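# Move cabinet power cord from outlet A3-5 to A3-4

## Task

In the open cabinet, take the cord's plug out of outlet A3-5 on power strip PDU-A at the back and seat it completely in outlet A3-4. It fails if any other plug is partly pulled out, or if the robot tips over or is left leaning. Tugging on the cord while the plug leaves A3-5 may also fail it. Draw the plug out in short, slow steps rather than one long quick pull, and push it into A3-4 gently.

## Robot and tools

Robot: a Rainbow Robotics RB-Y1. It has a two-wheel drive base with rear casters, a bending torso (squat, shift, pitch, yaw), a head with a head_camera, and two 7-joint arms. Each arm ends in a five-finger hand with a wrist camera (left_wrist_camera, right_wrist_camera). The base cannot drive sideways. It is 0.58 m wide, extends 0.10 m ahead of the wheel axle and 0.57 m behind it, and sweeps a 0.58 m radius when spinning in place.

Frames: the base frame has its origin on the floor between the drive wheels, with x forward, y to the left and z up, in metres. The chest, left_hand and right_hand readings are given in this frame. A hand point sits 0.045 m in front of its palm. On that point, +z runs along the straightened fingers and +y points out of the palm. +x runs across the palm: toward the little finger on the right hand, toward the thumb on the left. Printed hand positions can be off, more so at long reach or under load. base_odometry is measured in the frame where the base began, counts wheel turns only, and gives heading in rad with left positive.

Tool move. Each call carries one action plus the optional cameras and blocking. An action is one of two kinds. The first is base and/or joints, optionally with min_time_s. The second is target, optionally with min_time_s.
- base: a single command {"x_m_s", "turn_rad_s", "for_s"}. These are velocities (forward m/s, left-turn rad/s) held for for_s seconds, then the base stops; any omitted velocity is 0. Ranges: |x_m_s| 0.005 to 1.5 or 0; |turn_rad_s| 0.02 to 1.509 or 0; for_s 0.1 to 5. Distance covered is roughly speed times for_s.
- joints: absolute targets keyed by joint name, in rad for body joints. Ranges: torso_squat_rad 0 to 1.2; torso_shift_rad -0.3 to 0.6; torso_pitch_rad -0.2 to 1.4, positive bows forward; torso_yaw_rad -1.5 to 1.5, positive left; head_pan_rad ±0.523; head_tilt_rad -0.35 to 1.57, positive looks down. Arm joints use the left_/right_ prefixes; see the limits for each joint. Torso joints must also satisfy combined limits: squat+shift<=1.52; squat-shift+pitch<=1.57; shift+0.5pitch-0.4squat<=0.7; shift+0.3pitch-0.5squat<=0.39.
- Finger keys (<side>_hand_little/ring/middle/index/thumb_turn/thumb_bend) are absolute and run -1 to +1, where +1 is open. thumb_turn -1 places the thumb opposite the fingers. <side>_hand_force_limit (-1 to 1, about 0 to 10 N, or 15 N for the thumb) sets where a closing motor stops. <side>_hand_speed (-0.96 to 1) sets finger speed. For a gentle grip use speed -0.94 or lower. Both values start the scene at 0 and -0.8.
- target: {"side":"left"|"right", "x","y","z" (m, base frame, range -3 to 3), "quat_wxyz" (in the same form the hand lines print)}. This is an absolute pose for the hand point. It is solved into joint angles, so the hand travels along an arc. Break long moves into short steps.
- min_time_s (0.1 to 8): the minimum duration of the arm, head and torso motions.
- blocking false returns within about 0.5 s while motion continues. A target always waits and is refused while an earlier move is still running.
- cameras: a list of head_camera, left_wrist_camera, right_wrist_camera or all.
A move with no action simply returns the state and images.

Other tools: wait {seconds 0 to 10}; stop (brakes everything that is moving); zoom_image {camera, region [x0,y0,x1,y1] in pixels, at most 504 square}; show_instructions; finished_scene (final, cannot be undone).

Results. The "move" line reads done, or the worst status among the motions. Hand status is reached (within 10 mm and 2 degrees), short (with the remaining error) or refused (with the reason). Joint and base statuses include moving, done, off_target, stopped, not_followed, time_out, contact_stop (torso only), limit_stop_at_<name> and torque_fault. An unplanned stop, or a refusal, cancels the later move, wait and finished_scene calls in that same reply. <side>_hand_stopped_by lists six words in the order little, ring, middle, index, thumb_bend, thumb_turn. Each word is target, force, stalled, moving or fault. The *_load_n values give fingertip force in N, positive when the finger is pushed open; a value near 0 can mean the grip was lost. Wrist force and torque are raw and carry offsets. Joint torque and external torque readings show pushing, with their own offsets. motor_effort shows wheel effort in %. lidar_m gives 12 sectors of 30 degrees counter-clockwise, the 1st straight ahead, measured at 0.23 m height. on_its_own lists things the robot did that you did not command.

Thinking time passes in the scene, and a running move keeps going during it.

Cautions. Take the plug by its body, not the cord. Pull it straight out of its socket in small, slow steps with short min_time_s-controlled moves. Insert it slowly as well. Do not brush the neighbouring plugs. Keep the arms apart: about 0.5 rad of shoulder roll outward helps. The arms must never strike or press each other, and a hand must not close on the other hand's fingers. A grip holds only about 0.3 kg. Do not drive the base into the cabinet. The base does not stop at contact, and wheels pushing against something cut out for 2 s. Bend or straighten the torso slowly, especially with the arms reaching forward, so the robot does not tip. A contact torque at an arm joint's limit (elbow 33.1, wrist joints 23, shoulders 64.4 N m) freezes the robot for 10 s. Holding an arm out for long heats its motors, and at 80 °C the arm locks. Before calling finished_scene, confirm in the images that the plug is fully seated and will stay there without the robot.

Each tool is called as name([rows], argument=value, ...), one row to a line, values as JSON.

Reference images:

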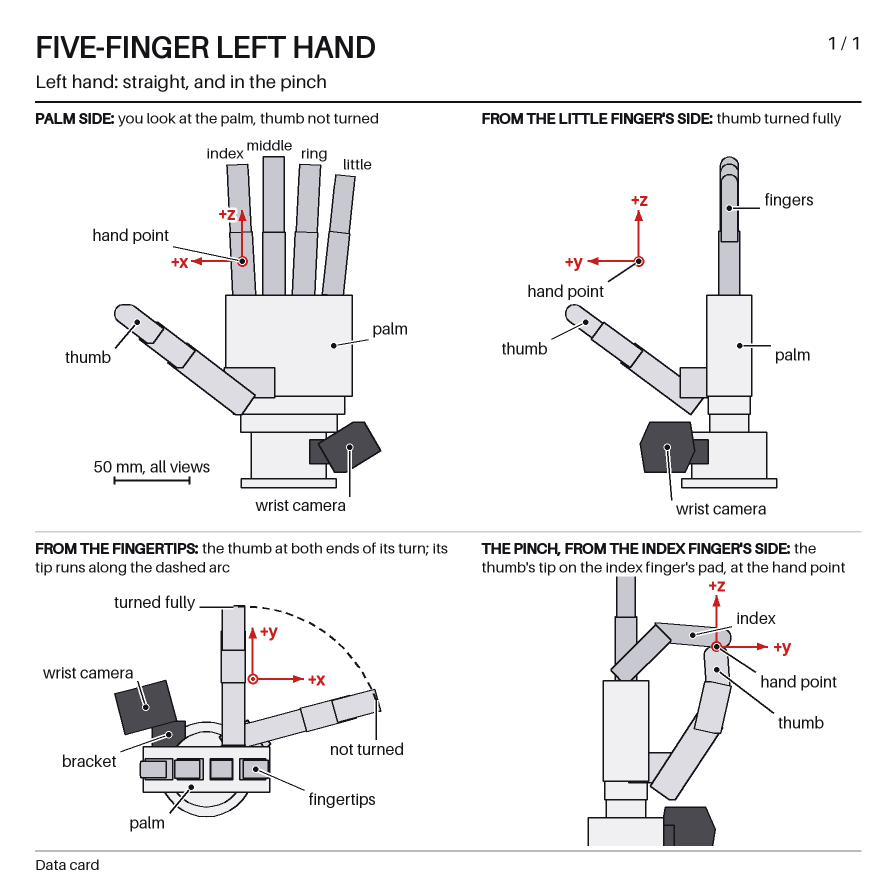

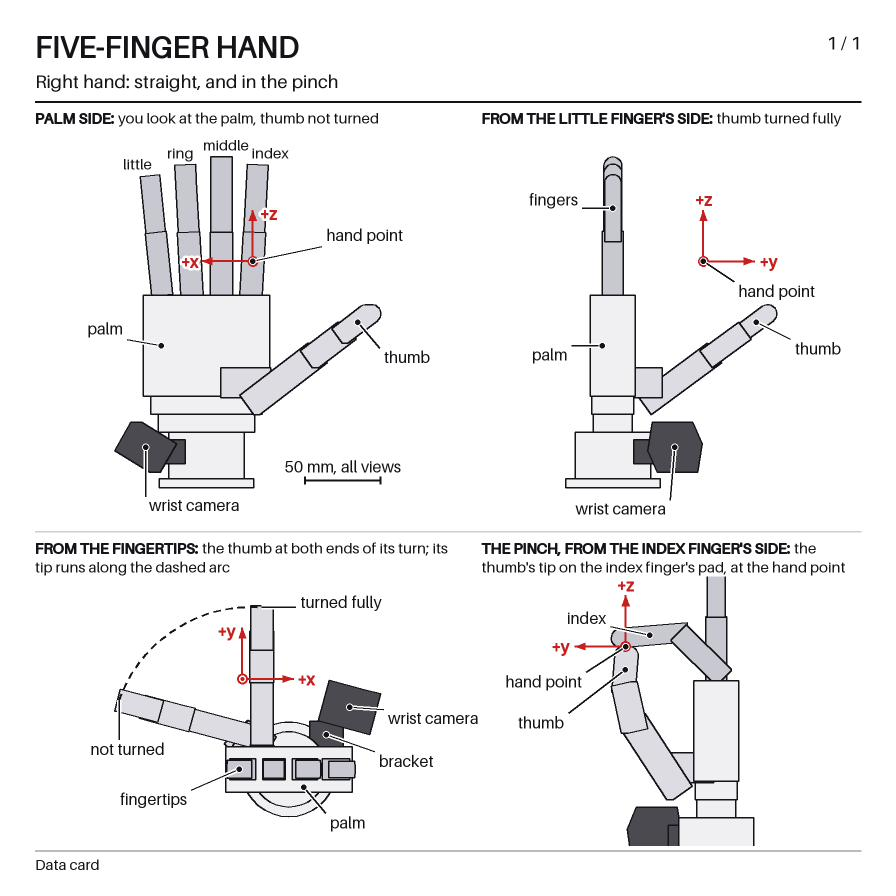

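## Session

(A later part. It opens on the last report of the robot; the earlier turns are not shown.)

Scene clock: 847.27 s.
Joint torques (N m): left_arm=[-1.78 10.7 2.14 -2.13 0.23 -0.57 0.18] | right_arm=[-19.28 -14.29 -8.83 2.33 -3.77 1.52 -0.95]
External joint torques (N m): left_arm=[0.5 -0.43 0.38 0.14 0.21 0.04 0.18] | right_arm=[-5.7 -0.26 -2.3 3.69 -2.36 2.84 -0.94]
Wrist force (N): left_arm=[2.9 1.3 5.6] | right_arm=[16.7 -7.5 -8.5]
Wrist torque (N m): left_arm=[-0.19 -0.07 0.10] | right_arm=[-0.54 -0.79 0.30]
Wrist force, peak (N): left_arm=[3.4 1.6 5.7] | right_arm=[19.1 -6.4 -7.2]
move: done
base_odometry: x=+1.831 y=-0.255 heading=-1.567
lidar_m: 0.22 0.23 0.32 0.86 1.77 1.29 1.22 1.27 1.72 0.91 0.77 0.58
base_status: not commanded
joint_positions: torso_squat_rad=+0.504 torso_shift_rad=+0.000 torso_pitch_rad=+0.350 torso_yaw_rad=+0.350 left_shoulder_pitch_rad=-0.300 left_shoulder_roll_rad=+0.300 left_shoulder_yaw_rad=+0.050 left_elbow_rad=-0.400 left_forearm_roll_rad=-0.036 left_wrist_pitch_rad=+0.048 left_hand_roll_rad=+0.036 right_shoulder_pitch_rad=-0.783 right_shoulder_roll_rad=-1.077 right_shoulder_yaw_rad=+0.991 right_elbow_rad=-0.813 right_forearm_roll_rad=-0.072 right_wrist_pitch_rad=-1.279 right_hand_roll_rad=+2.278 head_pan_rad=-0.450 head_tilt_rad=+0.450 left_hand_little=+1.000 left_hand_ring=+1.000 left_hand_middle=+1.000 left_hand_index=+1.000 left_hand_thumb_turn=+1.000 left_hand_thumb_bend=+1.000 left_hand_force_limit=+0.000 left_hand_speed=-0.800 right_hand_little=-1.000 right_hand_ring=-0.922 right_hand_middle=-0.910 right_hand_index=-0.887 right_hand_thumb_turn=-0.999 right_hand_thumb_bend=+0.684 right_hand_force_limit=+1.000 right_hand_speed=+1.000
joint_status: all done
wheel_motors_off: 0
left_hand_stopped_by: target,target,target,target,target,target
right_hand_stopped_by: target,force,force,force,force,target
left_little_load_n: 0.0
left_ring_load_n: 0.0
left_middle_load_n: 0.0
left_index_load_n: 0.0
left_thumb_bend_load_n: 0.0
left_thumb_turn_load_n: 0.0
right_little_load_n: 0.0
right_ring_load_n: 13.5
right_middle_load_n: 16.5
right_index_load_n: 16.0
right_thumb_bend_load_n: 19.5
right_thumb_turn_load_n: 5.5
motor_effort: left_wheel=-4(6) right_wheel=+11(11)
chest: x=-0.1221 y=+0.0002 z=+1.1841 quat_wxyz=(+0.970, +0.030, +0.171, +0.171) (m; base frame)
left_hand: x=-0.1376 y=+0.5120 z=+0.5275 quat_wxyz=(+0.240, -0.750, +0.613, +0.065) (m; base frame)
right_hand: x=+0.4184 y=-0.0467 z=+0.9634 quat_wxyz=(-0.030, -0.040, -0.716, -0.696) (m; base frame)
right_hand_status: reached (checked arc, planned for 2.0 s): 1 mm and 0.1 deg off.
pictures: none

move(target={"side": "right", "x": 0.4140, "y": -0.0461, "z": 0.9634, "quat_wxyz": [0.02765, 0.03615, 0.7163, 0.69656]}, min_time_s=1.5)

move(target={"side": "right", "x": 0.4190, "y": -0.0461, "z": 0.9634, "quat_wxyz": [0.02765, 0.03615, 0.7163, 0.69656]}, min_time_s=2)

Scene clock: 853.97 s.
Joint torques (N m): left_arm=[-2.17 10.92 1.97 -2.23 0.2 -0.59 0.13] | right_arm=[-12.29 -14.48 -5.28 -2.1 -1.19 -1.63 0.36]
External joint torques (N m): left_arm=[0.11 -0.2 0.21 0.04 0.18 0.01 0.14] | right_arm=[1.19 -0.44 1.29 -0.72 0.22 -0.31 0.37]
Wrist force (N): left_arm=[3.0 1.4 5.6] | right_arm=[-2.2 -7.9 -4.2]
Wrist torque (N m): left_arm=[-0.21 -0.06 0.12] | right_arm=[-0.48 0.41 0.02]
Wrist force, peak (N): left_arm=[3.0 1.9 6.2] | right_arm=[17.8 -8.1 -8.8]
move: done
base_odometry: x=+1.831 y=-0.255 heading=-1.567
lidar_m: 0.22 0.23 0.32 0.86 1.77 1.29 1.23 1.28 1.73 0.89 0.77 0.57
base_status: not commanded
joint_positions: torso_squat_rad=+0.504 torso_shift_rad=+0.000 torso_pitch_rad=+0.350 torso_yaw_rad=+0.350 left_shoulder_pitch_rad=-0.300 left_shoulder_roll_rad=+0.300 left_shoulder_yaw_rad=+0.050 left_elbow_rad=-0.400 left_forearm_roll_rad=-0.036 left_wrist_pitch_rad=+0.048 left_hand_roll_rad=+0.036 right_shoulder_pitch_rad=-0.778 right_shoulder_roll_rad=-1.082 right_shoulder_yaw_rad=+0.991 right_elbow_rad=-0.826 right_forearm_roll_rad=-0.070 right_wrist_pitch_rad=-1.280 right_hand_roll_rad=+2.283 head_pan_rad=-0.450 head_tilt_rad=+0.450 left_hand_little=+1.000 left_hand_ring=+1.000 left_hand_middle=+1.000 left_hand_index=+1.000 left_hand_thumb_turn=+1.000 left_hand_thumb_bend=+1.000 left_hand_force_limit=+0.000 left_hand_speed=-0.800 right_hand_little=-1.000 right_hand_ring=-0.922 right_hand_middle=-0.910 right_hand_index=-0.887 right_hand_thumb_turn=-0.999 right_hand_thumb_bend=+0.684 right_hand_force_limit=+1.000 right_hand_speed=+1.000
joint_status: all done
wheel_motors_off: 0
left_hand_stopped_by: target,target,target,target,target,target
right_hand_stopped_by: target,force,force,force,force,target
left_little_load_n: 0.0
left_ring_load_n: 0.0
left_middle_load_n: 0.0
left_index_load_n: 0.0
left_thumb_bend_load_n: -0.5
left_thumb_turn_load_n: 0.0
right_little_load_n: 0.0
right_ring_load_n: 13.5
right_middle_load_n: 16.5
right_index_load_n: 16.0
right_thumb_bend_load_n: 20.0
right_thumb_turn_load_n: 5.5
motor_effort: left_wheel=-5(6) right_wheel=+11(11)
chest: x=-0.1220 y=+0.0002 z=+1.1841 quat_wxyz=(+0.970, +0.030, +0.171, +0.171) (m; base frame)
left_hand: x=-0.1376 y=+0.5120 z=+0.5275 quat_wxyz=(+0.240, -0.750, +0.613, +0.065) (m; base frame)
right_hand: x=+0.4143 y=-0.0460 z=+0.9636 quat_wxyz=(-0.028, -0.036, -0.716, -0.697) (m; base frame)
right_hand_status: reached (checked arc, planned for 1.5 s): 0 mm and 0.0 deg off.
pictures: none

Scene clock: 856.30 s.
Joint torques (N m): left_arm=[-1.9 10.98 2.23 -2.21 0.23 -0.49 0.17] | right_arm=[-19.48 -12.78 -7.59 1.21 -2.98 1.72 -1.02]
External joint torques (N m): left_arm=[0.38 -0.15 0.47 0.07 0.22 0.12 0.18] | right_arm=[-5.77 1.18 -1.17 2.51 -1.55 3.03 -1.01]
Wrist force (N): left_arm=[3.0 1.9 5.5] | right_arm=[15.8 -6.5 -11.9]
Wrist torque (N m): left_arm=[-0.10 -0.11 0.09] | right_arm=[-0.40 -0.66 0.20]
Wrist force, peak (N): left_arm=[3.3 1.4 5.9] | right_arm=[16.6 -7.0 -12.2]
move: done
base_odometry: x=+1.831 y=-0.255 heading=-1.567
lidar_m: 0.22 0.23 0.32 0.86 1.77 1.30 1.22 1.28 1.73 0.89 0.77 0.58
base_status: not commanded
joint_positions: torso_squat_rad=+0.504 torso_shift_rad=+0.000 torso_pitch_rad=+0.350 torso_yaw_rad=+0.350 left_shoulder_pitch_rad=-0.300 left_shoulder_roll_rad=+0.300 left_shoulder_yaw_rad=+0.050 left_elbow_rad=-0.400 left_forearm_roll_rad=-0.036 left_wrist_pitch_rad=+0.048 left_hand_roll_rad=+0.036 right_shoulder_pitch_rad=-0.794 right_shoulder_roll_rad=-1.068 right_shoulder_yaw_rad=+0.996 right_elbow_rad=-0.788 right_forearm_roll_rad=-0.064 right_wrist_pitch_rad=-1.298 right_hand_roll_rad=+2.273 head_pan_rad=-0.450 head_tilt_rad=+0.450 left_hand_little=+1.000 left_hand_ring=+1.000 left_hand_middle=+1.000 left_hand_index=+1.000 left_hand_thumb_turn=+1.000 left_hand_thumb_bend=+1.000 left_hand_force_limit=+0.000 left_hand_speed=-0.800 right_hand_little=-1.000 right_hand_ring=-0.922 right_hand_middle=-0.910 right_hand_index=-0.887 right_hand_thumb_turn=-0.999 right_hand_thumb_bend=+0.684 right_hand_force_limit=+1.000 right_hand_speed=+1.000
joint_status: all done
wheel_motors_off: 0
left_hand_stopped_by: target,target,target,target,target,target
right_hand_stopped_by: target,force,force,force,force,target
left_little_load_n: 0.0
left_ring_load_n: 0.0
left_middle_load_n: 0.0
left_index_load_n: 0.0
left_thumb_bend_load_n: 0.0
left_thumb_turn_load_n: 0.0
right_little_load_n: 0.0
right_ring_load_n: 13.5
right_middle_load_n: 16.5
right_index_load_n: 15.5
right_thumb_bend_load_n: 20.0
right_thumb_turn_load_n: 5.5
motor_effort: left_wheel=-5(7) right_wheel=+11(11)
chest: x=-0.1221 y=+0.0002 z=+1.1841 quat_wxyz=(+0.970, +0.030, +0.171, +0.171) (m; base frame)
left_hand: x=-0.1376 y=+0.5120 z=+0.5276 quat_wxyz=(+0.240, -0.750, +0.613, +0.065) (m; base frame)
right_hand: x=+0.4181 y=-0.0463 z=+0.9630 quat_wxyz=(-0.027, -0.037, -0.717, -0.696) (m; base frame)
right_hand_status: reached (checked arc, planned for 2.0 s): 1 mm and 0.1 deg off.
pictures: none

move(target={"side": "right", "x": 0.4150, "y": -0.0465, "z": 0.9631, "quat_wxyz": [0.0295, 0.0380, 0.7162, 0.6965]}, min_time_s=1.5)

move(target={"side": "right", "x": 0.4193, "y": -0.0465, "z": 0.9631, "quat_wxyz": [0.0295, 0.0380, 0.7162, 0.6965]}, min_time_s=2)

Scene clock: 863.10 s.
Joint torques (N m): left_arm=[-1.62 10.62 2.3 -2.05 0.2 -0.42 0.23] | right_arm=[-11.98 -14.65 -8.03 -2.37 -1.48 -1.18 0.45]
External joint torques (N m): left_arm=[0.66 -0.51 0.54 0.22 0.18 0.18 0.23] | right_arm=[1.49 -0.62 -1.47 -0.99 -0.07 0.14 0.46]
Wrist force (N): left_arm=[2.8 1.5 5.4] | right_arm=[-2.9 -7.5 -3.8]
Wrist torque (N m): left_arm=[-0.17 -0.05 0.12] | right_arm=[-0.53 0.50 -0.04]
Wrist force, peak (N): left_arm=[3.3 1.9 5.9] | right_arm=[17.1 -6.2 -12.5]
move: done
base_odometry: x=+1.831 y=-0.255 heading=-1.567
lidar_m: 0.22 0.23 0.32 0.86 1.77 1.29 1.22 1.27 1.74 0.89 0.77 0.58
base_status: not commanded
joint_positions: torso_squat_rad=+0.504 torso_shift_rad=+0.000 torso_pitch_rad=+0.350 torso_yaw_rad=+0.350 left_shoulder_pitch_rad=-0.300 left_shoulder_roll_rad=+0.300 left_shoulder_yaw_rad=+0.050 left_elbow_rad=-0.400 left_forearm_roll_rad=-0.036 left_wrist_pitch_rad=+0.048 left_hand_roll_rad=+0.036 right_shoulder_pitch_rad=-0.777 right_shoulder_roll_rad=-1.080 right_shoulder_yaw_rad=+0.991 right_elbow_rad=-0.823 right_forearm_roll_rad=-0.071 right_wrist_pitch_rad=-1.280 right_hand_roll_rad=+2.284 head_pan_rad=-0.450 head_tilt_rad=+0.450 left_hand_little=+1.000 left_hand_ring=+1.000 left_hand_middle=+1.000 left_hand_index=+1.000 left_hand_thumb_turn=+1.000 left_hand_thumb_bend=+1.000 left_hand_force_limit=+0.000 left_hand_speed=-0.800 right_hand_little=-1.000 right_hand_ring=-0.922 right_hand_middle=-0.910 right_hand_index=-0.887 right_hand_thumb_turn=-0.999 right_hand_thumb_bend=+0.684 right_hand_force_limit=+1.000 right_hand_speed=+1.000
joint_status: all done
wheel_motors_off: 0
left_hand_stopped_by: target,target,target,target,target,target
right_hand_stopped_by: target,force,force,force,force,target
left_little_load_n: 0.0
left_ring_load_n: 0.0
left_middle_load_n: 0.0
left_index_load_n: 0.0
left_thumb_bend_load_n: 0.0
left_thumb_turn_load_n: 0.0
right_little_load_n: -0.5
right_ring_load_n: 13.5
right_middle_load_n: 16.5
right_index_load_n: 15.5
right_thumb_bend_load_n: 20.0
right_thumb_turn_load_n: 5.5
motor_effort: left_wheel=-5(6) right_wheel=+11(12)
chest: x=-0.1220 y=+0.0002 z=+1.1841 quat_wxyz=(+0.970, +0.030, +0.171, +0.171) (m; base frame)
left_hand: x=-0.1376 y=+0.5120 z=+0.5275 quat_wxyz=(+0.240, -0.750, +0.613, +0.065) (m; base frame)
right_hand: x=+0.4150 y=-0.0463 z=+0.9631 quat_wxyz=(-0.029, -0.037, -0.716, -0.697) (m; base frame)
right_hand_status: reached (checked arc, planned for 1.5 s): 0 mm and 0.1 deg off.
pictures: none

Scene clock: 865.43 s.
Joint torques (N m): left_arm=[-2.17 10.81 2.33 -2.19 0.17 -0.52 0.27] | right_arm=[-18.24 -13.19 -7.52 2.1 -3.07 1.75 -0.95]
External joint torques (N m): left_arm=[0.11 -0.32 0.57 0.08 0.15 0.09 0.28] | right_arm=[-4.57 0.79 -1.08 3.42 -1.65 3.06 -0.94]
Wrist force (N): left_arm=[3.1 1.8 5.6] | right_arm=[15.0 -4.5 -9.7]
Wrist torque (N m): left_arm=[-0.13 -0.07 0.10] | right_arm=[-0.32 -0.53 0.34]
Wrist force, peak (N): left_arm=[3.2 1.5 5.9] | right_arm=[16.7 -4.9 -9.5]
move: done
base_odometry: x=+1.831 y=-0.255 heading=-1.567
lidar_m: 0.22 0.23 0.31 0.86 1.77 1.29 1.22 1.27 1.73 0.90 0.75 0.58
base_status: not commanded
joint_positions: torso_squat_rad=+0.504 torso_shift_rad=+0.000 torso_pitch_rad=+0.350 torso_yaw_rad=+0.350 left_shoulder_pitch_rad=-0.300 left_shoulder_roll_rad=+0.300 left_shoulder_yaw_rad=+0.050 left_elbow_rad=-0.400 left_forearm_roll_rad=-0.036 left_wrist_pitch_rad=+0.048 left_hand_roll_rad=+0.036 right_shoulder_pitch_rad=-0.790 right_shoulder_roll_rad=-1.069 right_shoulder_yaw_rad=+0.994 right_elbow_rad=-0.794 right_forearm_roll_rad=-0.067 right_wrist_pitch_rad=-1.292 right_hand_roll_rad=+2.276 head_pan_rad=-0.450 head_tilt_rad=+0.450 left_hand_little=+1.000 left_hand_ring=+1.000 left_hand_middle=+1.000 left_hand_index=+1.000 left_hand_thumb_turn=+1.000 left_hand_thumb_bend=+1.000 left_hand_force_limit=+0.000 left_hand_speed=-0.800 right_hand_little=-1.000 right_hand_ring=-0.922 right_hand_middle=-0.910 right_hand_index=-0.887 right_hand_thumb_turn=-0.999 right_hand_thumb_bend=+0.684 right_hand_force_limit=+1.000 right_hand_speed=+1.000
joint_status: all done
wheel_motors_off: 0
left_hand_stopped_by: target,target,target,target,target,target
right_hand_stopped_by: target,force,force,force,force,target
left_little_load_n: 0.0
left_ring_load_n: 0.0
left_middle_load_n: 0.0
left_index_load_n: 0.0
left_thumb_bend_load_n: 0.0
left_thumb_turn_load_n: 0.0
right_little_load_n: 0.0
right_ring_load_n: 13.5
right_middle_load_n: 16.5
right_index_load_n: 15.5
right_thumb_bend_load_n: 20.0
right_thumb_turn_load_n: 5.5
motor_effort: left_wheel=-6(7) right_wheel=+10(11)
chest: x=-0.1221 y=+0.0002 z=+1.1841 quat_wxyz=(+0.970, +0.030, +0.171, +0.171) (m; base frame)
left_hand: x=-0.1376 y=+0.5120 z=+0.5276 quat_wxyz=(+0.240, -0.750, +0.613, +0.065) (m; base frame)
right_hand: x=+0.4184 y=-0.0464 z=+0.9628 quat_wxyz=(-0.029, -0.038, -0.716, -0.696) (m; base frame)
right_hand_status: reached (checked arc, planned for 2.0 s): 1 mm and 0.1 deg off.
pictures: none

move(target={"side": "right", "x": 0.4210, "y": -0.0467, "z": 0.9632, "quat_wxyz": [0.0295, 0.0380, 0.7162, 0.6965]}, min_time_s=2)

Scene clock: 869.87 s.
Joint torques (N m): left_arm=[-1.78 10.83 2.35 -2.33 0.11 -0.49 0.09] | right_arm=[-21.4 -14.25 -9.78 4.92 -4.48 4.83 -1.48]
External joint torques (N m): left_arm=[0.51 -0.3 0.59 -0.06 0.1 0.11 0.09] | right_arm=[-7.62 -0.32 -3.43 6.2 -3.05 6.14 -1.47]
Wrist force (N): left_arm=[3.3 1.4 5.3] | right_arm=[30.8 -1.2 -14.1]
Wrist torque (N m): left_arm=[-0.19 -0.14 0.13] | right_arm=[-0.05 -1.64 0.80]
Wrist force, peak (N): left_arm=[3.2 1.7 5.9] | right_arm=[32.3 -0.2 -13.9]
move: done
base_odometry: x=+1.831 y=-0.255 heading=-1.567
lidar_m: 0.22 0.23 0.32 0.85 1.77 1.29 1.22 1.27 1.73 0.90 0.77 0.58
base_status: not commanded
joint_positions: torso_squat_rad=+0.504 torso_shift_rad=+0.000 torso_pitch_rad=+0.349 torso_yaw_rad=+0.350 left_shoulder_pitch_rad=-0.300 left_shoulder_roll_rad=+0.300 left_shoulder_yaw_rad=+0.050 left_elbow_rad=-0.400 left_forearm_roll_rad=-0.036 left_wrist_pitch_rad=+0.048 left_hand_roll_rad=+0.036 right_shoulder_pitch_rad=-0.798 right_shoulder_roll_rad=-1.061 right_shoulder_yaw_rad=+0.996 right_elbow_rad=-0.774 right_forearm_roll_rad=-0.063 right_wrist_pitch_rad=-1.303 right_hand_roll_rad=+2.272 head_pan_rad=-0.450 head_tilt_rad=+0.450 left_hand_little=+1.000 left_hand_ring=+1.000 left_hand_middle=+1.000 left_hand_index=+1.000 left_hand_thumb_turn=+1.000 left_hand_thumb_bend=+1.000 left_hand_force_limit=+0.000 left_hand_speed=-0.800 right_hand_little=-1.000 right_hand_ring=-0.922 right_hand_middle=-0.910 right_hand_index=-0.887 right_hand_thumb_turn=-0.999 right_hand_thumb_bend=+0.684 right_hand_force_limit=+1.000 right_hand_speed=+1.000
joint_status: all done
wheel_motors_off: 0
left_hand_stopped_by: target,target,target,target,target,target
right_hand_stopped_by: target,force,force,force,force,target
left_little_load_n: 0.0
left_ring_load_n: 0.0
left_middle_load_n: 0.0
left_index_load_n: 0.0
left_thumb_bend_load_n: 0.0
left_thumb_turn_load_n: 0.0
right_little_load_n: 0.5
right_ring_load_n: 13.5
right_middle_load_n: 16.5
right_index_load_n: 16.0
right_thumb_bend_load_n: 20.0
right_thumb_turn_load_n: 5.5
motor_effort: left_wheel=-6(6) right_wheel=+15(15)
chest: x=-0.1223 y=+0.0002 z=+1.1842 quat_wxyz=(+0.970, +0.030, +0.171, +0.171) (m; base frame)
left_hand: x=-0.1376 y=+0.5120 z=+0.5276 quat_wxyz=(+0.240, -0.750, +0.613, +0.065) (m; base frame)
right_hand: x=+0.4193 y=-0.0465 z=+0.9627 quat_wxyz=(-0.028, -0.038, -0.716, -0.696) (m; base frame)
right_hand_status: reached (checked arc, planned for 2.0 s): 2 mm and 0.2 deg off.
pictures: none

move(target={"side": "right", "x": 0.4120, "y": -0.0465, "z": 0.9631, "quat_wxyz": [0.0295, 0.0380, 0.7162, 0.6965]}, min_time_s=1.5)

move(target={"side": "right", "x": 0.4120, "y": -0.0471, "z": 0.9639, "quat_wxyz": [0.0290, 0.0384, 0.70715, 0.7058]}, min_time_s=1.5, cameras=["right_wrist_camera", "head_camera"])

zoom_image(camera="head_camera", region=[450, 290, 520, 390])

zoom_image(camera="right_wrist_camera", region=[200, 130, 280, 230])

Scene clock: 882.63 s.
Joint torques (N m): left_arm=[-1.86 10.84 2.49 -2.08 0.11 -0.53 0.21] | right_arm=[-11.6 -13.93 -8.32 -2.26 -1.58 -1.21 0.49]
External joint torques (N m): left_arm=[0.42 -0.3 0.73 0.19 0.1 0.08 0.22] | right_arm=[1.75 0.13 -1.71 -0.84 -0.18 0.12 0.49]
Wrist force (N): left_arm=[3.0 1.3 5.6] | right_arm=[-3.0 -7.5 -4.2]
Wrist torque (N m): left_arm=[-0.22 -0.07 0.10] | right_arm=[-0.47 0.57 -0.02]
Wrist force, peak (N): left_arm=[3.6 1.8 5.8] | right_arm=[32.4 -2.5 -14.1]
move: done
base_odometry: x=+1.831 y=-0.255 heading=-1.567
lidar_m: 0.22 0.23 0.32 0.87 1.77 1.29 1.22 1.27 1.73 0.90 0.77 0.57
base_status: not commanded
joint_positions: torso_squat_rad=+0.504 torso_shift_rad=+0.000 torso_pitch_rad=+0.350 torso_yaw_rad=+0.350 left_shoulder_pitch_rad=-0.300 left_shoulder_roll_rad=+0.300 left_shoulder_yaw_rad=+0.050 left_elbow_rad=-0.400 left_forearm_roll_rad=-0.036 left_wrist_pitch_rad=+0.048 left_hand_roll_rad=+0.036 right_shoulder_pitch_rad=-0.769 right_shoulder_roll_rad=-1.086 right_shoulder_yaw_rad=+0.989 right_elbow_rad=-0.839 right_forearm_roll_rad=-0.073 right_wrist_pitch_rad=-1.275 right_hand_roll_rad=+2.289 head_pan_rad=-0.450 head_tilt_rad=+0.450 left_hand_little=+1.000 left_hand_ring=+1.000 left_hand_middle=+1.000 left_hand_index=+1.000 left_hand_thumb_turn=+1.000 left_hand_thumb_bend=+1.000 left_hand_force_limit=+0.000 left_hand_speed=-0.800 right_hand_little=-1.000 right_hand_ring=-0.922 right_hand_middle=-0.910 right_hand_index=-0.887 right_hand_thumb_turn=-0.999 right_hand_thumb_bend=+0.684 right_hand_force_limit=+1.000 right_hand_speed=+1.000
joint_status: all done
wheel_motors_off: 0
left_hand_stopped_by: target,target,target,target,target,target
right_hand_stopped_by: target,force,force,force,force,target
left_little_load_n: 0.0
left_ring_load_n: 0.0
left_middle_load_n: 0.0
left_index_load_n: 0.0
left_thumb_bend_load_n: 0.0
left_thumb_turn_load_n: 0.0
right_little_load_n: 0.0
right_ring_load_n: 13.5
right_middle_load_n: 16.5
right_index_load_n: 16.0
right_thumb_bend_load_n: 20.0
right_thumb_turn_load_n: 5.5
motor_effort: left_wheel=-5(6) right_wheel=+10(15)
chest: x=-0.1221 y=+0.0002 z=+1.1841 quat_wxyz=(+0.970, +0.030, +0.171, +0.171) (m; base frame)
left_hand: x=-0.1376 y=+0.5120 z=+0.5276 quat_wxyz=(+0.240, -0.750, +0.613, +0.065) (m; base frame)
right_hand: x=+0.4121 y=-0.0461 z=+0.9630 quat_wxyz=(-0.028, -0.036, -0.715, -0.697) (m; base frame)
right_hand_status: reached (checked arc, planned for 1.5 s): 0 mm and 0.3 deg off.
pictures: none

Scene clock: 884.47 s.
Joint torques (N m): left_arm=[-1.63 10.6 2.07 -1.96 0.2 -0.54 0.09] | right_arm=[-12.17 -11.9 -7.94 -1.04 -1.5 -1.73 0.44]
External joint torques (N m): left_arm=[0.65 -0.53 0.31 0.3 0.19 0.07 0.09] | right_arm=[1.16 2.04 -1.48 0.41 -0.11 -0.38 0.45]
Wrist force (N): left_arm=[3.1 1.8 5.4] | right_arm=[-3.1 -7.8 -4.3]
Wrist torque (N m): left_arm=[-0.12 -0.11 0.10] | right_arm=[-0.50 0.64 -0.04]
Wrist force, peak (N): left_arm=[3.2 1.8 5.8] | right_arm=[-4.1 -8.5 -4.2]
move: done
base_odometry: x=+1.831 y=-0.255 heading=-1.567
lidar_m: 0.22 0.23 0.32 0.86 1.77 1.29 1.23 1.28 1.74 0.89 0.77 0.58
base_status: not commanded
joint_positions: torso_squat_rad=+0.504 torso_shift_rad=+0.000 torso_pitch_rad=+0.350 torso_yaw_rad=+0.350 left_shoulder_pitch_rad=-0.300 left_shoulder_roll_rad=+0.300 left_shoulder_yaw_rad=+0.050 left_elbow_rad=-0.400 left_forearm_roll_rad=-0.036 left_wrist_pitch_rad=+0.048 left_hand_roll_rad=+0.036 right_shoulder_pitch_rad=-0.765 right_shoulder_roll_rad=-1.068 right_shoulder_yaw_rad=+0.982 right_elbow_rad=-0.816 right_forearm_roll_rad=-0.083 right_wrist_pitch_rad=-1.296 right_hand_roll_rad=+2.296 head_pan_rad=-0.450 head_tilt_rad=+0.450 left_hand_little=+1.000 left_hand_ring=+1.000 left_hand_middle=+1.000 left_hand_index=+1.000 left_hand_thumb_turn=+1.000 left_hand_thumb_bend=+1.000 left_hand_force_limit=+0.000 left_hand_speed=-0.800 right_hand_little=-1.000 right_hand_ring=-0.922 right_hand_middle=-0.910 right_hand_index=-0.887 right_hand_thumb_turn=-0.999 right_hand_thumb_bend=+0.684 right_hand_force_limit=+1.000 right_hand_speed=+1.000
joint_status: all done
wheel_motors_off: 0
left_hand_stopped_by: target,target,target,target,target,target
right_hand_stopped_by: target,force,force,force,force,target
left_little_load_n: 0.0
left_ring_load_n: 0.0
left_middle_load_n: 0.0
left_index_load_n: 0.0
left_thumb_bend_load_n: 0.0
left_thumb_turn_load_n: 0.0
right_little_load_n: 0.0
right_ring_load_n: 13.5
right_middle_load_n: 16.5
right_index_load_n: 15.5
right_thumb_bend_load_n: 20.0
right_thumb_turn_load_n: 5.0
motor_effort: left_wheel=-5(6) right_wheel=+10(11)
chest: x=-0.1221 y=+0.0002 z=+1.1841 quat_wxyz=(+0.970, +0.030, +0.171, +0.171) (m; base frame)
left_hand: x=-0.1376 y=+0.5120 z=+0.5276 quat_wxyz=(+0.240, -0.750, +0.613, +0.065) (m; base frame)
right_hand: x=+0.4120 y=-0.0472 z=+0.9640 quat_wxyz=(-0.029, -0.039, -0.707, -0.705) (m; base frame)
right_hand_status: reached (checked arc, planned for 1.5 s): 0 mm and 0.1 deg off.
pictures: head_camera, right_wrist_camera
camera_calibration:
head_camera: T_world_to_cam=[[-0.099586, -0.991066, 0.0887126, -0.11685], [-0.701505, 0.00670041, -0.712633, 1.00666], [0.705672, -0.133201, -0.695905, 0.9151], [0, 0, 0, 1]] pos_world=[0.0487789, -0.000658844, 1.36457]
right_wrist_camera: T_world_to_cam=[[-0.249739, 0.043643, 0.967329, -0.830038], [0.797676, -0.557063, 0.231072, -0.570992], [0.548948, 0.829323, 0.104307, -0.16935], [0, 0, 0, 1]] pos_world=[0.341138, -0.141407, 0.952524]

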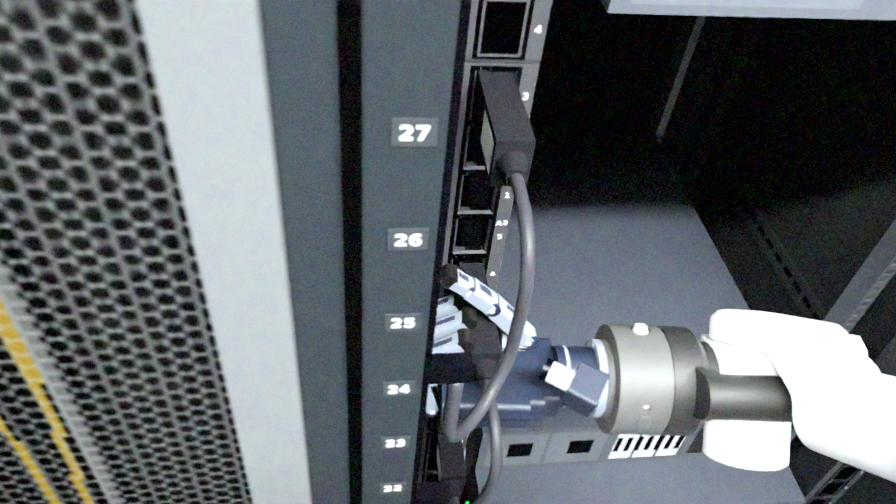

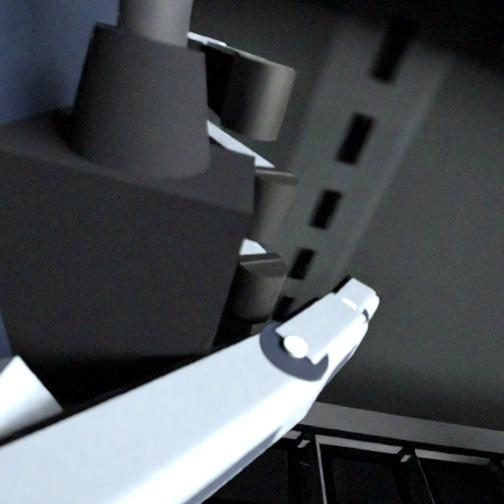

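Scaled by 5.040 from the camera's 896x504 image, which has a finer 1280x720 frame.

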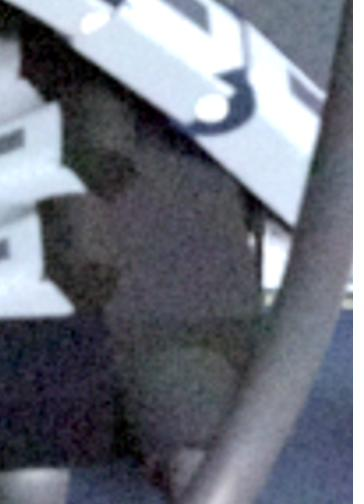

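Scaled by 5.040 from the camera's 504x504 image, which has a finer 720x720 frame.

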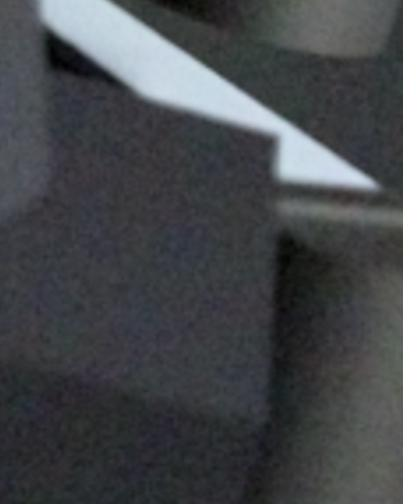

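move(target={"side": "right", "x": 0.4160, "y": -0.0471, "z": 0.9639, "quat_wxyz": [0.0290, 0.0384, 0.70715, 0.7058]}, min_time_s=1.5)

move(target={"side": "right", "x": 0.4195, "y": -0.0471, "z": 0.9639, "quat_wxyz": [0.0290, 0.0384, 0.70715, 0.7058]}, min_time_s=2)

Scene clock: 896.70 s.
Joint torques (N m): left_arm=[-1.75 10.41 2.28 -2.24 0.26 -0.52 0.17] | right_arm=[-14.44 -11.58 -4.73 -0.93 -1.26 -1.63 -0.27]
External joint torques (N m): left_arm=[0.53 -0.72 0.52 0.03 0.25 0.09 0.18] | right_arm=[-0.87 2.28 1.58 0.43 0.15 -0.3 -0.26]
Wrist force (N): left_arm=[3.2 1.5 5.2] | right_arm=[-3.9 -7.2 -3.6]
Wrist torque (N m): left_arm=[-0.16 -0.11 0.12] | right_arm=[-0.55 0.66 -0.20]
Wrist force, peak (N): left_arm=[3.0 2.1 5.8] | right_arm=[-3.4 -9.1 -3.9]
move: done
base_odometry: x=+1.831 y=-0.255 heading=-1.567
lidar_m: 0.22 0.24 0.32 0.85 1.77 1.29 1.23 1.27 1.74 0.90 0.77 0.59
base_status: not commanded
joint_positions: torso_squat_rad=+0.504 torso_shift_rad=+0.000 torso_pitch_rad=+0.350 torso_yaw_rad=+0.350 left_shoulder_pitch_rad=-0.300 left_shoulder_roll_rad=+0.300 left_shoulder_yaw_rad=+0.050 left_elbow_rad=-0.400 left_forearm_roll_rad=-0.036 left_wrist_pitch_rad=+0.048 left_hand_roll_rad=+0.036 right_shoulder_pitch_rad=-0.782 right_shoulder_roll_rad=-1.053 right_shoulder_yaw_rad=+0.985 right_elbow_rad=-0.778 right_forearm_roll_rad=-0.078 right_wrist_pitch_rad=-1.314 right_hand_roll_rad=+2.288 head_pan_rad=-0.450 head_tilt_rad=+0.450 left_hand_little=+1.000 left_hand_ring=+1.000 left_hand_middle=+1.000 left_hand_index=+1.000 left_hand_thumb_turn=+1.000 left_hand_thumb_bend=+1.000 left_hand_force_limit=+0.000 left_hand_speed=-0.800 right_hand_little=-1.000 right_hand_ring=-0.922 right_hand_middle=-0.910 right_hand_index=-0.887 right_hand_thumb_turn=-0.999 right_hand_thumb_bend=+0.684 right_hand_force_limit=+1.000 right_hand_speed=+1.000
joint_status: all done
wheel_motors_off: 0
left_hand_stopped_by: target,target,target,target,target,target
right_hand_stopped_by: target,force,force,force,force,target
left_little_load_n: 0.0
left_ring_load_n: -0.5
left_middle_load_n: 0.0
left_index_load_n: 0.0
left_thumb_bend_load_n: 0.0
left_thumb_turn_load_n: 0.0
right_little_load_n: 0.0
right_ring_load_n: 14.0
right_middle_load_n: 16.5
right_index_load_n: 16.0
right_thumb_bend_load_n: 20.0
right_thumb_turn_load_n: 5.5
motor_effort: left_wheel=-6(6) right_wheel=+10(11)
chest: x=-0.1221 y=+0.0002 z=+1.1841 quat_wxyz=(+0.970, +0.030, +0.171, +0.171) (m; base frame)
left_hand: x=-0.1376 y=+0.5120 z=+0.5276 quat_wxyz=(+0.240, -0.750, +0.613, +0.065) (m; base frame)
right_hand: x=+0.4160 y=-0.0473 z=+0.9641 quat_wxyz=(-0.030, -0.039, -0.707, -0.705) (m; base frame)
right_hand_status: reached (checked arc, planned for 1.5 s): 0 mm and 0.1 deg off.
pictures: none

Scene clock: 899.03 s.
Joint torques (N m): left_arm=[-1.98 10.54 2.06 -2.25 0.15 -0.63 0.19] | right_arm=[-16.78 -12.23 -6.01 1.44 -2.48 1.06 -0.68]
External joint torques (N m): left_arm=[0.29 -0.59 0.3 0.02 0.14 -0.02 0.2] | right_arm=[-2.98 1.54 0.14 2.73 -1.05 2.38 -0.67]
Wrist force (N): left_arm=[2.9 1.4 5.9] | right_arm=[10.9 -4.2 -8.0]
Wrist torque (N m): left_arm=[-0.22 -0.06 0.10] | right_arm=[-0.27 -0.27 0.21]
Wrist force, peak (N): left_arm=[3.2 1.5 6.1] | right_arm=[11.7 -4.5 -8.4]
move: done
base_odometry: x=+1.831 y=-0.255 heading=-1.567
lidar_m: 0.22 0.23 0.31 0.86 1.77 1.29 1.22 1.27 1.74 0.90 0.77 0.58
base_status: not commanded
joint_positions: torso_squat_rad=+0.504 torso_shift_rad=+0.000 torso_pitch_rad=+0.350 torso_yaw_rad=+0.350 left_shoulder_pitch_rad=-0.300 left_shoulder_roll_rad=+0.300 left_shoulder_yaw_rad=+0.050 left_elbow_rad=-0.400 left_forearm_roll_rad=-0.036 left_wrist_pitch_rad=+0.048 left_hand_roll_rad=+0.036 right_shoulder_pitch_rad=-0.797 right_shoulder_roll_rad=-1.038 right_shoulder_yaw_rad=+0.989 right_elbow_rad=-0.741 right_forearm_roll_rad=-0.072 right_wrist_pitch_rad=-1.332 right_hand_roll_rad=+2.280 head_pan_rad=-0.450 head_tilt_rad=+0.450 left_hand_little=+1.000 left_hand_ring=+1.000 left_hand_middle=+1.000 left_hand_index=+1.000 left_hand_thumb_turn=+1.000 left_hand_thumb_bend=+1.000 left_hand_force_limit=+0.000 left_hand_speed=-0.800 right_hand_little=-1.000 right_hand_ring=-0.922 right_hand_middle=-0.910 right_hand_index=-0.887 right_hand_thumb_turn=-0.999 right_hand_thumb_bend=+0.684 right_hand_force_limit=+1.000 right_hand_speed=+1.000
joint_status: all done
wheel_motors_off: 0
left_hand_stopped_by: target,target,target,target,target,target
right_hand_stopped_by: target,force,force,force,force,target
left_little_load_n: 0.0
left_ring_load_n: 0.0
left_middle_load_n: 0.0
left_index_load_n: 0.0
left_thumb_bend_load_n: 0.0
left_thumb_turn_load_n: 0.0
right_little_load_n: 0.0
right_ring_load_n: 14.0
right_middle_load_n: 16.5
right_index_load_n: 15.5
right_thumb_bend_load_n: 20.0
right_thumb_turn_load_n: 4.5
motor_effort: left_wheel=-5(6) right_wheel=+10(11)
chest: x=-0.1221 y=+0.0002 z=+1.1841 quat_wxyz=(+0.970, +0.030, +0.171, +0.171) (m; base frame)
left_hand: x=-0.1376 y=+0.5120 z=+0.5276 quat_wxyz=(+0.240, -0.750, +0.613, +0.065) (m; base frame)
right_hand: x=+0.4189 y=-0.0471 z=+0.9639 quat_wxyz=(-0.029, -0.039, -0.707, -0.705) (m; base frame)
right_hand_status: reached (checked arc, planned for 2.0 s): 1 mm and 0.1 deg off.
pictures: none

move(target={"side": "right", "x": 0.4212, "y": -0.0473, "z": 0.9640, "quat_wxyz": [0.0290, 0.0384, 0.70715, 0.7058]}, min_time_s=2)

Scene clock: 903.47 s.
Joint torques (N m): left_arm=[-1.79 10.88 2.48 -2.16 0.17 -0.45 0.12] | right_arm=[-18.33 -13.37 -6.91 3.25 -3.3 3.08 -1.35]
External joint torques (N m): left_arm=[0.5 -0.25 0.72 0.12 0.15 0.16 0.13] | right_arm=[-4.41 0.34 -0.87 4.49 -1.86 4.39 -1.34]
Wrist force (N): left_arm=[3.1 1.2 5.4] | right_arm=[18.8 -2.1 -9.8]
Wrist torque (N m): left_arm=[-0.21 -0.10 0.12] | right_arm=[-0.29 -0.64 0.25]
Wrist force, peak (N): left_arm=[3.0 1.8 6.0] | right_arm=[20.0 -2.0 -8.8]
move: done
base_odometry: x=+1.831 y=-0.255 heading=-1.567
lidar_m: 0.22 0.22 0.32 0.86 1.77 1.30 1.23 1.28 1.74 0.90 0.77 0.58
base_status: not commanded
joint_positions: torso_squat_rad=+0.504 torso_shift_rad=+0.000 torso_pitch_rad=+0.350 torso_yaw_rad=+0.350 left_shoulder_pitch_rad=-0.300 left_shoulder_roll_rad=+0.300 left_shoulder_yaw_rad=+0.050 left_elbow_rad=-0.400 left_forearm_roll_rad=-0.036 left_wrist_pitch_rad=+0.048 left_hand_roll_rad=+0.036 right_shoulder_pitch_rad=-0.806 right_shoulder_roll_rad=-1.029 right_shoulder_yaw_rad=+0.991 right_elbow_rad=-0.718 right_forearm_roll_rad=-0.069 right_wrist_pitch_rad=-1.345 right_hand_roll_rad=+2.276 head_pan_rad=-0.450 head_tilt_rad=+0.450 left_hand_little=+1.000 left_hand_ring=+1.000 left_hand_middle=+1.000 left_hand_index=+1.000 left_hand_thumb_turn=+1.000 left_hand_thumb_bend=+1.000 left_hand_force_limit=+0.000 left_hand_speed=-0.800 right_hand_little=-1.000 right_hand_ring=-0.922 right_hand_middle=-0.910 right_hand_index=-0.887 right_hand_thumb_turn=-0.999 right_hand_thumb_bend=+0.684 right_hand_force_limit=+1.000 right_hand_speed=+1.000
joint_status: all done
wheel_motors_off: 0
left_hand_stopped_by: target,target,target,target,target,target
right_hand_stopped_by: target,force,force,force,force,target
left_little_load_n: 0.0
left_ring_load_n: 0.0
left_middle_load_n: 0.0
left_index_load_n: 0.0
left_thumb_bend_load_n: 0.0
left_thumb_turn_load_n: 0.0
right_little_load_n: 0.0
right_ring_load_n: 13.5
right_middle_load_n: 16.5
right_index_load_n: 15.5
right_thumb_bend_load_n: 20.0
right_thumb_turn_load_n: 5.0
motor_effort: left_wheel=-6(7) right_wheel=+11(11)
chest: x=-0.1222 y=+0.0002 z=+1.1842 quat_wxyz=(+0.970, +0.030, +0.171, +0.171) (m; base frame)
left_hand: x=-0.1376 y=+0.5120 z=+0.5276 quat_wxyz=(+0.240, -0.750, +0.613, +0.065) (m; base frame)
right_hand: x=+0.4202 y=-0.0472 z=+0.9639 quat_wxyz=(-0.028, -0.038, -0.707, -0.706) (m; base frame)
right_hand_status: reached (checked arc, planned for 2.0 s): 1 mm and 0.1 deg off.
pictures: none

move(target={"side": "right", "x": 0.4235, "y": -0.0474, "z": 0.9640, "quat_wxyz": [0.0290, 0.0384, 0.70715, 0.7058]}, min_time_s=2)

Scene clock: 907.13 s.
Joint torques (N m): left_arm=[-1.54 10.86 2.19 -2.02 0.15 -0.53 0.1] | right_arm=[-20.72 -14.59 -9.06 5.13 -4.75 5.55 -1.92]
External joint torques (N m): left_arm=[0.75 -0.27 0.44 0.25 0.14 0.08 0.1] | right_arm=[-6.64 -0.95 -3.14 6.31 -3.3 6.85 -1.91]
Wrist force (N): left_arm=[3.2 1.3 5.5] | right_arm=[32.9 0.0 -13.4]
Wrist torque (N m): left_arm=[-0.20 -0.12 0.13] | right_arm=[-0.23 -1.56 0.40]
Wrist force, peak (N): left_arm=[3.5 1.9 5.7] | right_arm=[34.8 -1.1 -14.1]
move: done
base_odometry: x=+1.831 y=-0.255 heading=-1.567
lidar_m: 0.21 0.23 0.33 0.86 1.77 1.29 1.22 1.27 1.73 0.90 0.77 0.58
base_status: not commanded
joint_positions: torso_squat_rad=+0.504 torso_shift_rad=+0.000 torso_pitch_rad=+0.349 torso_yaw_rad=+0.350 left_shoulder_pitch_rad=-0.300 left_shoulder_roll_rad=+0.300 left_shoulder_yaw_rad=+0.050 left_elbow_rad=-0.400 left_forearm_roll_rad=-0.036 left_wrist_pitch_rad=+0.048 left_hand_roll_rad=+0.036 right_shoulder_pitch_rad=-0.817 right_shoulder_roll_rad=-1.018 right_shoulder_yaw_rad=+0.994 right_elbow_rad=-0.691 right_forearm_roll_rad=-0.065 right_wrist_pitch_rad=-1.359 right_hand_roll_rad=+2.271 head_pan_rad=-0.450 head_tilt_rad=+0.450 left_hand_little=+1.000 left_hand_ring=+1.000 left_hand_middle=+1.000 left_hand_index=+1.000 left_hand_thumb_turn=+1.000 left_hand_thumb_bend=+1.000 left_hand_force_limit=+0.000 left_hand_speed=-0.800 right_hand_little=-1.000 right_hand_ring=-0.922 right_hand_middle=-0.910 right_hand_index=-0.887 right_hand_thumb_turn=-0.999 right_hand_thumb_bend=+0.684 right_hand_force_limit=+1.000 right_hand_speed=+1.000
joint_status: all done
wheel_motors_off: 0
left_hand_stopped_by: target,target,target,target,target,target
right_hand_stopped_by: target,force,force,force,force,target
left_little_load_n: 0.0
left_ring_load_n: 0.0
left_middle_load_n: 0.0
left_index_load_n: 0.0
left_thumb_bend_load_n: 0.0
left_thumb_turn_load_n: 0.0
right_little_load_n: 0.0
right_ring_load_n: 13.5
right_middle_load_n: 16.5
right_index_load_n: 15.5
right_thumb_bend_load_n: 20.0
right_thumb_turn_load_n: 4.5
motor_effort: left_wheel=-6(7) right_wheel=+15(16)
chest: x=-0.1224 y=+0.0002 z=+1.1842 quat_wxyz=(+0.970, +0.030, +0.171, +0.171) (m; base frame)
left_hand: x=-0.1376 y=+0.5120 z=+0.5276 quat_wxyz=(+0.240, -0.750, +0.613, +0.065) (m; base frame)
right_hand: x=+0.4218 y=-0.0471 z=+0.9636 quat_wxyz=(-0.028, -0.038, -0.707, -0.706) (m; base frame)
right_hand_status: reached (checked arc, planned for 2.0 s): 2 mm and 0.2 deg off.
pictures: none

wait(seconds=0, cameras=["right_wrist_camera"])

zoom_image(camera="right_wrist_camera", region=[200, 130, 280, 230])

Scene clock: 909.00 s.
Joint torques (N m): left_arm=[-1.74 10.81 2.42 -2.12 0.09 -0.6 0.21] | right_arm=[-20.92 -14.5 -9.14 5.33 -4.96 5.56 -2.03]
External joint torques (N m): left_arm=[0.55 -0.31 0.66 0.16 0.07 0.01 0.22] | right_arm=[-6.85 -0.85 -3.23 6.51 -3.5 6.87 -2.02]
Wrist force (N): left_arm=[3.0 1.6 5.5] | right_arm=[32.9 -1.1 -13.5]
Wrist torque (N m): left_arm=[-0.17 -0.07 0.10] | right_arm=[-0.30 -1.51 0.44]
Wrist force, peak (N): left_arm=[3.1 1.3 6.0] | right_arm=[33.5 -1.0 -13.7]
base_odometry: x=+1.831 y=-0.255 heading=-1.567
lidar_m: 0.22 0.23 0.32 0.86 1.77 1.29 1.22 1.27 1.73 0.90 0.77 0.57
base_status: not commanded
joint_positions: torso_squat_rad=+0.504 torso_shift_rad=+0.000 torso_pitch_rad=+0.349 torso_yaw_rad=+0.350 left_shoulder_pitch_rad=-0.300 left_shoulder_roll_rad=+0.300 left_shoulder_yaw_rad=+0.050 left_elbow_rad=-0.400 left_forearm_roll_rad=-0.036 left_wrist_pitch_rad=+0.048 left_hand_roll_rad=+0.036 right_shoulder_pitch_rad=-0.817 right_shoulder_roll_rad=-1.018 right_shoulder_yaw_rad=+0.994 right_elbow_rad=-0.691 right_forearm_roll_rad=-0.065 right_wrist_pitch_rad=-1.359 right_hand_roll_rad=+2.271 head_pan_rad=-0.450 head_tilt_rad=+0.450 left_hand_little=+1.000 left_hand_ring=+1.000 left_hand_middle=+1.000 left_hand_index=+1.000 left_hand_thumb_turn=+1.000 left_hand_thumb_bend=+1.000 left_hand_force_limit=+0.000 left_hand_speed=-0.800 right_hand_little=-1.000 right_hand_ring=-0.922 right_hand_middle=-0.910 right_hand_index=-0.887 right_hand_thumb_turn=-0.999 right_hand_thumb_bend=+0.684 right_hand_force_limit=+1.000 right_hand_speed=+1.000
joint_status: all done
wheel_motors_off: 0
left_hand_stopped_by: target,target,target,target,target,target
right_hand_stopped_by: target,force,force,force,force,target
left_little_load_n: 0.0
left_ring_load_n: 0.0
left_middle_load_n: 0.0
left_index_load_n: 0.0
left_thumb_bend_load_n: 0.0
left_thumb_turn_load_n: 0.0
right_little_load_n: 0.0
right_ring_load_n: 14.0
right_middle_load_n: 16.5
right_index_load_n: 15.5
right_thumb_bend_load_n: 20.0
right_thumb_turn_load_n: 5.0
motor_effort: left_wheel=-5(7) right_wheel=+16(16)
chest: x=-0.1224 y=+0.0002 z=+1.1842 quat_wxyz=(+0.970, +0.030, +0.171, +0.171) (m; base frame)
left_hand: x=-0.1376 y=+0.5120 z=+0.5276 quat_wxyz=(+0.240, -0.750, +0.613, +0.065) (m; base frame)
right_hand: x=+0.4218 y=-0.0471 z=+0.9636 quat_wxyz=(-0.028, -0.038, -0.707, -0.706) (m; base frame)
right_hand_status: reached (checked arc, planned for 2.0 s): 2 mm and 0.2 deg off.
pictures: right_wrist_camera
camera_calibration:
right_wrist_camera: T_world_to_cam=[[-0.248842, 0.04129, 0.967664, -0.828089], [0.799872, -0.554617, 0.229358, -0.577816], [0.546153, 0.831081, 0.104985, -0.17418], [0, 0, 0, 1]] pos_world=[0.351244, -0.141518, 0.952125]

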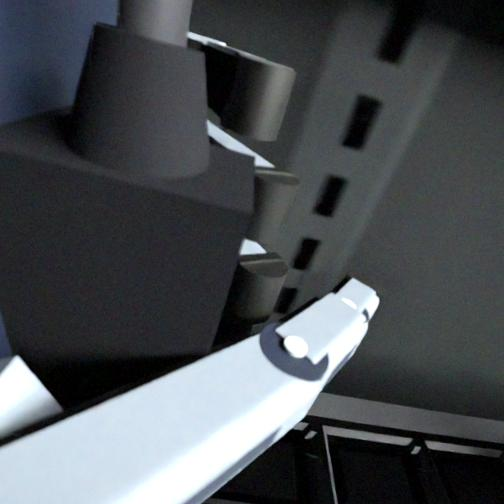

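Scaled by 5.040 from the camera's 504x504 image, which has a finer 720x720 frame.

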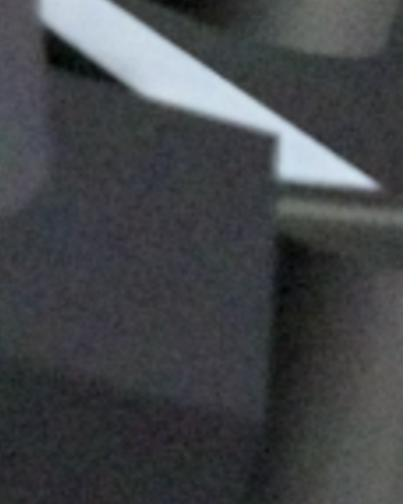

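move(target={"side": "right", "x": 0.4242, "y": -0.0480, "z": 0.9645, "quat_wxyz": [0.0290, 0.0384, 0.70715, 0.7058]}, min_time_s=2)

Scene clock: 914.50 s.
Joint torques (N m): left_arm=[-2.18 10.86 2.15 -2.18 0.17 -0.46 -0.07] | right_arm=[-21.15 -15.96 -9.75 6.45 -5.29 5.8 -1.96]
External joint torques (N m): left_arm=[0.11 -0.27 0.39 0.1 0.16 0.15 -0.06] | right_arm=[-7.02 -2.34 -3.9 7.6 -3.84 7.11 -1.95]
Wrist force (N): left_arm=[3.0 1.6 5.3] | right_arm=[33.8 -2.6 -10.0]
Wrist torque (N m): left_arm=[-0.15 -0.09 0.10] | right_arm=[-0.53 -1.51 0.49]
Wrist force, peak (N): left_arm=[3.1 1.5 6.1] | right_arm=[37.3 -0.5 -10.2]
move: done
base_odometry: x=+1.831 y=-0.255 heading=-1.567
lidar_m: 0.22 0.23 0.32 0.87 1.77 1.29 1.22 1.28 1.73 0.90 0.77 0.58
base_status: not commanded
joint_positions: torso_squat_rad=+0.504 torso_shift_rad=+0.000 torso_pitch_rad=+0.349 torso_yaw_rad=+0.350 left_shoulder_pitch_rad=-0.300 left_shoulder_roll_rad=+0.300 left_shoulder_yaw_rad=+0.050 left_elbow_rad=-0.400 left_forearm_roll_rad=-0.036 left_wrist_pitch_rad=+0.048 left_hand_roll_rad=+0.036 right_shoulder_pitch_rad=-0.822 right_shoulder_roll_rad=-1.013 right_shoulder_yaw_rad=+0.995 right_elbow_rad=-0.677 right_forearm_roll_rad=-0.063 right_wrist_pitch_rad=-1.368 right_hand_roll_rad=+2.268 head_pan_rad=-0.450 head_tilt_rad=+0.450 left_hand_little=+1.000 left_hand_ring=+1.000 left_hand_middle=+1.000 left_hand_index=+1.000 left_hand_thumb_turn=+1.000 left_hand_thumb_bend=+1.000 left_hand_force_limit=+0.000 left_hand_speed=-0.800 right_hand_little=-1.000 right_hand_ring=-0.922 right_hand_middle=-0.910 right_hand_index=-0.887 right_hand_thumb_turn=-0.999 right_hand_thumb_bend=+0.684 right_hand_force_limit=+1.000 right_hand_speed=+1.000
joint_status: all done
wheel_motors_off: 0
left_hand_stopped_by: target,target,target,target,target,target
right_hand_stopped_by: target,force,force,force,force,target
left_little_load_n: 0.0
left_ring_load_n: 0.5
left_middle_load_n: 0.0
left_index_load_n: 0.0
left_thumb_bend_load_n: 0.0
left_thumb_turn_load_n: 0.0
right_little_load_n: 0.0
right_ring_load_n: 13.5
right_middle_load_n: 16.5
right_index_load_n: 15.5
right_thumb_bend_load_n: 20.5
right_thumb_turn_load_n: 5.0
motor_effort: left_wheel=-5(6) right_wheel=+17(17)
chest: x=-0.1224 y=+0.0002 z=+1.1842 quat_wxyz=(+0.970, +0.030, +0.171, +0.171) (m; base frame)
left_hand: x=-0.1376 y=+0.5120 z=+0.5276 quat_wxyz=(+0.240, -0.750, +0.613, +0.065) (m; base frame)
right_hand: x=+0.4225 y=-0.0474 z=+0.9638 quat_wxyz=(-0.027, -0.038, -0.707, -0.706) (m; base frame)
right_hand_status: reached (checked arc, planned for 2.0 s): 2 mm and 0.2 deg off.
pictures: none

move(target={"side": "right", "x": 0.4260, "y": -0.0484, "z": 0.9649, "quat_wxyz": [0.0290, 0.0384, 0.70715, 0.7058]}, min_time_s=2)

Scene clock: 918.13 s.
Joint torques (N m): left_arm=[-1.95 10.55 2.31 -2.11 0.13 -0.59 0.21] | right_arm=[-19.58 -16.27 -8.78 4.44 -4.58 2.71 -1.09]
External joint torques (N m): left_arm=[0.33 -0.57 0.55 0.17 0.12 0.02 0.22] | right_arm=[-5.33 -2.68 -3.02 5.55 -3.11 4 -1.08]
Wrist force (N): left_arm=[2.8 1.7 5.5] | right_arm=[19.6 -7.1 -4.7]
Wrist torque (N m): left_arm=[-0.15 -0.03 0.09] | right_arm=[-0.84 -0.43 0.41]
Wrist force, peak (N): left_arm=[3.3 1.6 5.9] | right_arm=[39.4 -2.9 -10.6]
move: done
base_odometry: x=+1.831 y=-0.255 heading=-1.567
lidar_m: 0.22 0.23 0.32 0.86 1.77 1.29 1.23 1.27 1.73 0.90 0.77 0.59
base_status: not commanded
joint_positions: torso_squat_rad=+0.504 torso_shift_rad=+0.000 torso_pitch_rad=+0.349 torso_yaw_rad=+0.350 left_shoulder_pitch_rad=-0.300 left_shoulder_roll_rad=+0.300 left_shoulder_yaw_rad=+0.050 left_elbow_rad=-0.400 left_forearm_roll_rad=-0.036 left_wrist_pitch_rad=+0.048 left_hand_roll_rad=+0.036 right_shoulder_pitch_rad=-0.830 right_shoulder_roll_rad=-1.006 right_shoulder_yaw_rad=+0.997 right_elbow_rad=-0.658 right_forearm_roll_rad=-0.061 right_wrist_pitch_rad=-1.377 right_hand_roll_rad=+2.263 head_pan_rad=-0.450 head_tilt_rad=+0.450 left_hand_little=+1.000 left_hand_ring=+1.000 left_hand_middle=+1.000 left_hand_index=+1.000 left_hand_thumb_turn=+1.000 left_hand_thumb_bend=+1.000 left_hand_force_limit=+0.000 left_hand_speed=-0.800 right_hand_little=-1.000 right_hand_ring=-0.922 right_hand_middle=-0.910 right_hand_index=-0.887 right_hand_thumb_turn=-0.999 right_hand_thumb_bend=+0.684 right_hand_force_limit=+1.000 right_hand_speed=+1.000
joint_status: all done
wheel_motors_off: 0
left_hand_stopped_by: target,target,target,target,target,target
right_hand_stopped_by: target,force,force,force,force,target
left_little_load_n: 0.0
left_ring_load_n: 0.0
left_middle_load_n: 0.0
left_index_load_n: 0.0
left_thumb_bend_load_n: 0.0
left_thumb_turn_load_n: 0.0
right_little_load_n: 0.0
right_ring_load_n: 13.5
right_middle_load_n: 16.5
right_index_load_n: 15.5
right_thumb_bend_load_n: 20.0
right_thumb_turn_load_n: 5.0
motor_effort: left_wheel=-3(6) right_wheel=+15(17)
chest: x=-0.1223 y=+0.0002 z=+1.1842 quat_wxyz=(+0.970, +0.030, +0.171, +0.171) (m; base frame)
left_hand: x=-0.1376 y=+0.5120 z=+0.5276 quat_wxyz=(+0.240, -0.750, +0.613, +0.065) (m; base frame)
right_hand: x=+0.4247 y=-0.0478 z=+0.9643 quat_wxyz=(-0.028, -0.038, -0.707, -0.706) (m; base frame)
right_hand_status: reached (checked arc, planned for 2.0 s): 2 mm and 0.2 deg off.
pictures: none

move(target={"side": "right", "x": 0.4280, "y": -0.0483, "z": 0.9648, "quat_wxyz": [0.0290, 0.0384, 0.70715, 0.7058]}, min_time_s=2.5)

Scene clock: 922.23 s.
Joint torques (N m): left_arm=[-1.92 10.77 2.1 -2.31 0.13 -0.44 0.06] | right_arm=[-20.1 -16.45 -8.76 4.98 -4.93 3.48 -1.29]
External joint torques (N m): left_arm=[0.37 -0.36 0.34 -0.03 0.12 0.17 0.06] | right_arm=[-5.72 -2.93 -3.12 6.04 -3.46 4.78 -1.28]
Wrist force (N): left_arm=[3.2 1.4 5.3] | right_arm=[23.1 -6.0 -5.1]
Wrist torque (N m): left_arm=[-0.14 -0.10 0.11] | right_arm=[-0.86 -0.78 0.40]
Wrist force, peak (N): left_arm=[3.3 1.5 5.8] | right_arm=[26.5 -5.2 -2.1]
move: done
base_odometry: x=+1.831 y=-0.255 heading=-1.567
lidar_m: 0.22 0.23 0.32 0.86 1.77 1.29 1.22 1.27 1.73 0.90 0.77 0.59
base_status: not commanded
joint_positions: torso_squat_rad=+0.504 torso_shift_rad=+0.000 torso_pitch_rad=+0.349 torso_yaw_rad=+0.350 left_shoulder_pitch_rad=-0.300 left_shoulder_roll_rad=+0.300 left_shoulder_yaw_rad=+0.050 left_elbow_rad=-0.400 left_forearm_roll_rad=-0.036 left_wrist_pitch_rad=+0.048 left_hand_roll_rad=+0.036 right_shoulder_pitch_rad=-0.840 right_shoulder_roll_rad=-0.996 right_shoulder_yaw_rad=+0.999 right_elbow_rad=-0.633 right_forearm_roll_rad=-0.057 right_wrist_pitch_rad=-1.388 right_hand_roll_rad=+2.259 head_pan_rad=-0.450 head_tilt_rad=+0.450 left_hand_little=+1.000 left_hand_ring=+1.000 left_hand_middle=+1.000 left_hand_index=+1.000 left_hand_thumb_turn=+1.000 left_hand_thumb_bend=+1.000 left_hand_force_limit=+0.000 left_hand_speed=-0.800 right_hand_little=-1.000 right_hand_ring=-0.922 right_hand_middle=-0.910 right_hand_index=-0.887 right_hand_thumb_turn=-0.999 right_hand_thumb_bend=+0.684 right_hand_force_limit=+1.000 right_hand_speed=+1.000
joint_status: all done
wheel_motors_off: 0
left_hand_stopped_by: target,target,target,target,target,target
right_hand_stopped_by: target,force,force,force,force,target
left_little_load_n: 0.0
left_ring_load_n: 0.0
left_middle_load_n: -0.5
left_index_load_n: 0.0
left_thumb_bend_load_n: 0.0
left_thumb_turn_load_n: 0.0
right_little_load_n: 0.0
right_ring_load_n: 13.5
right_middle_load_n: 16.5
right_index_load_n: 15.5
right_thumb_bend_load_n: 20.0
right_thumb_turn_load_n: 5.0
motor_effort: left_wheel=-4(5) right_wheel=+14(15)
chest: x=-0.1223 y=+0.0002 z=+1.1842 quat_wxyz=(+0.970, +0.030, +0.171, +0.171) (m; base frame)
left_hand: x=-0.1376 y=+0.5120 z=+0.5276 quat_wxyz=(+0.240, -0.750, +0.613, +0.065) (m; base frame)
right_hand: x=+0.4266 y=-0.0477 z=+0.9642 quat_wxyz=(-0.028, -0.038, -0.707, -0.706) (m; base frame)
right_hand_status: reached (checked arc, planned for 2.5 s): 2 mm and 0.2 deg off.
pictures: none


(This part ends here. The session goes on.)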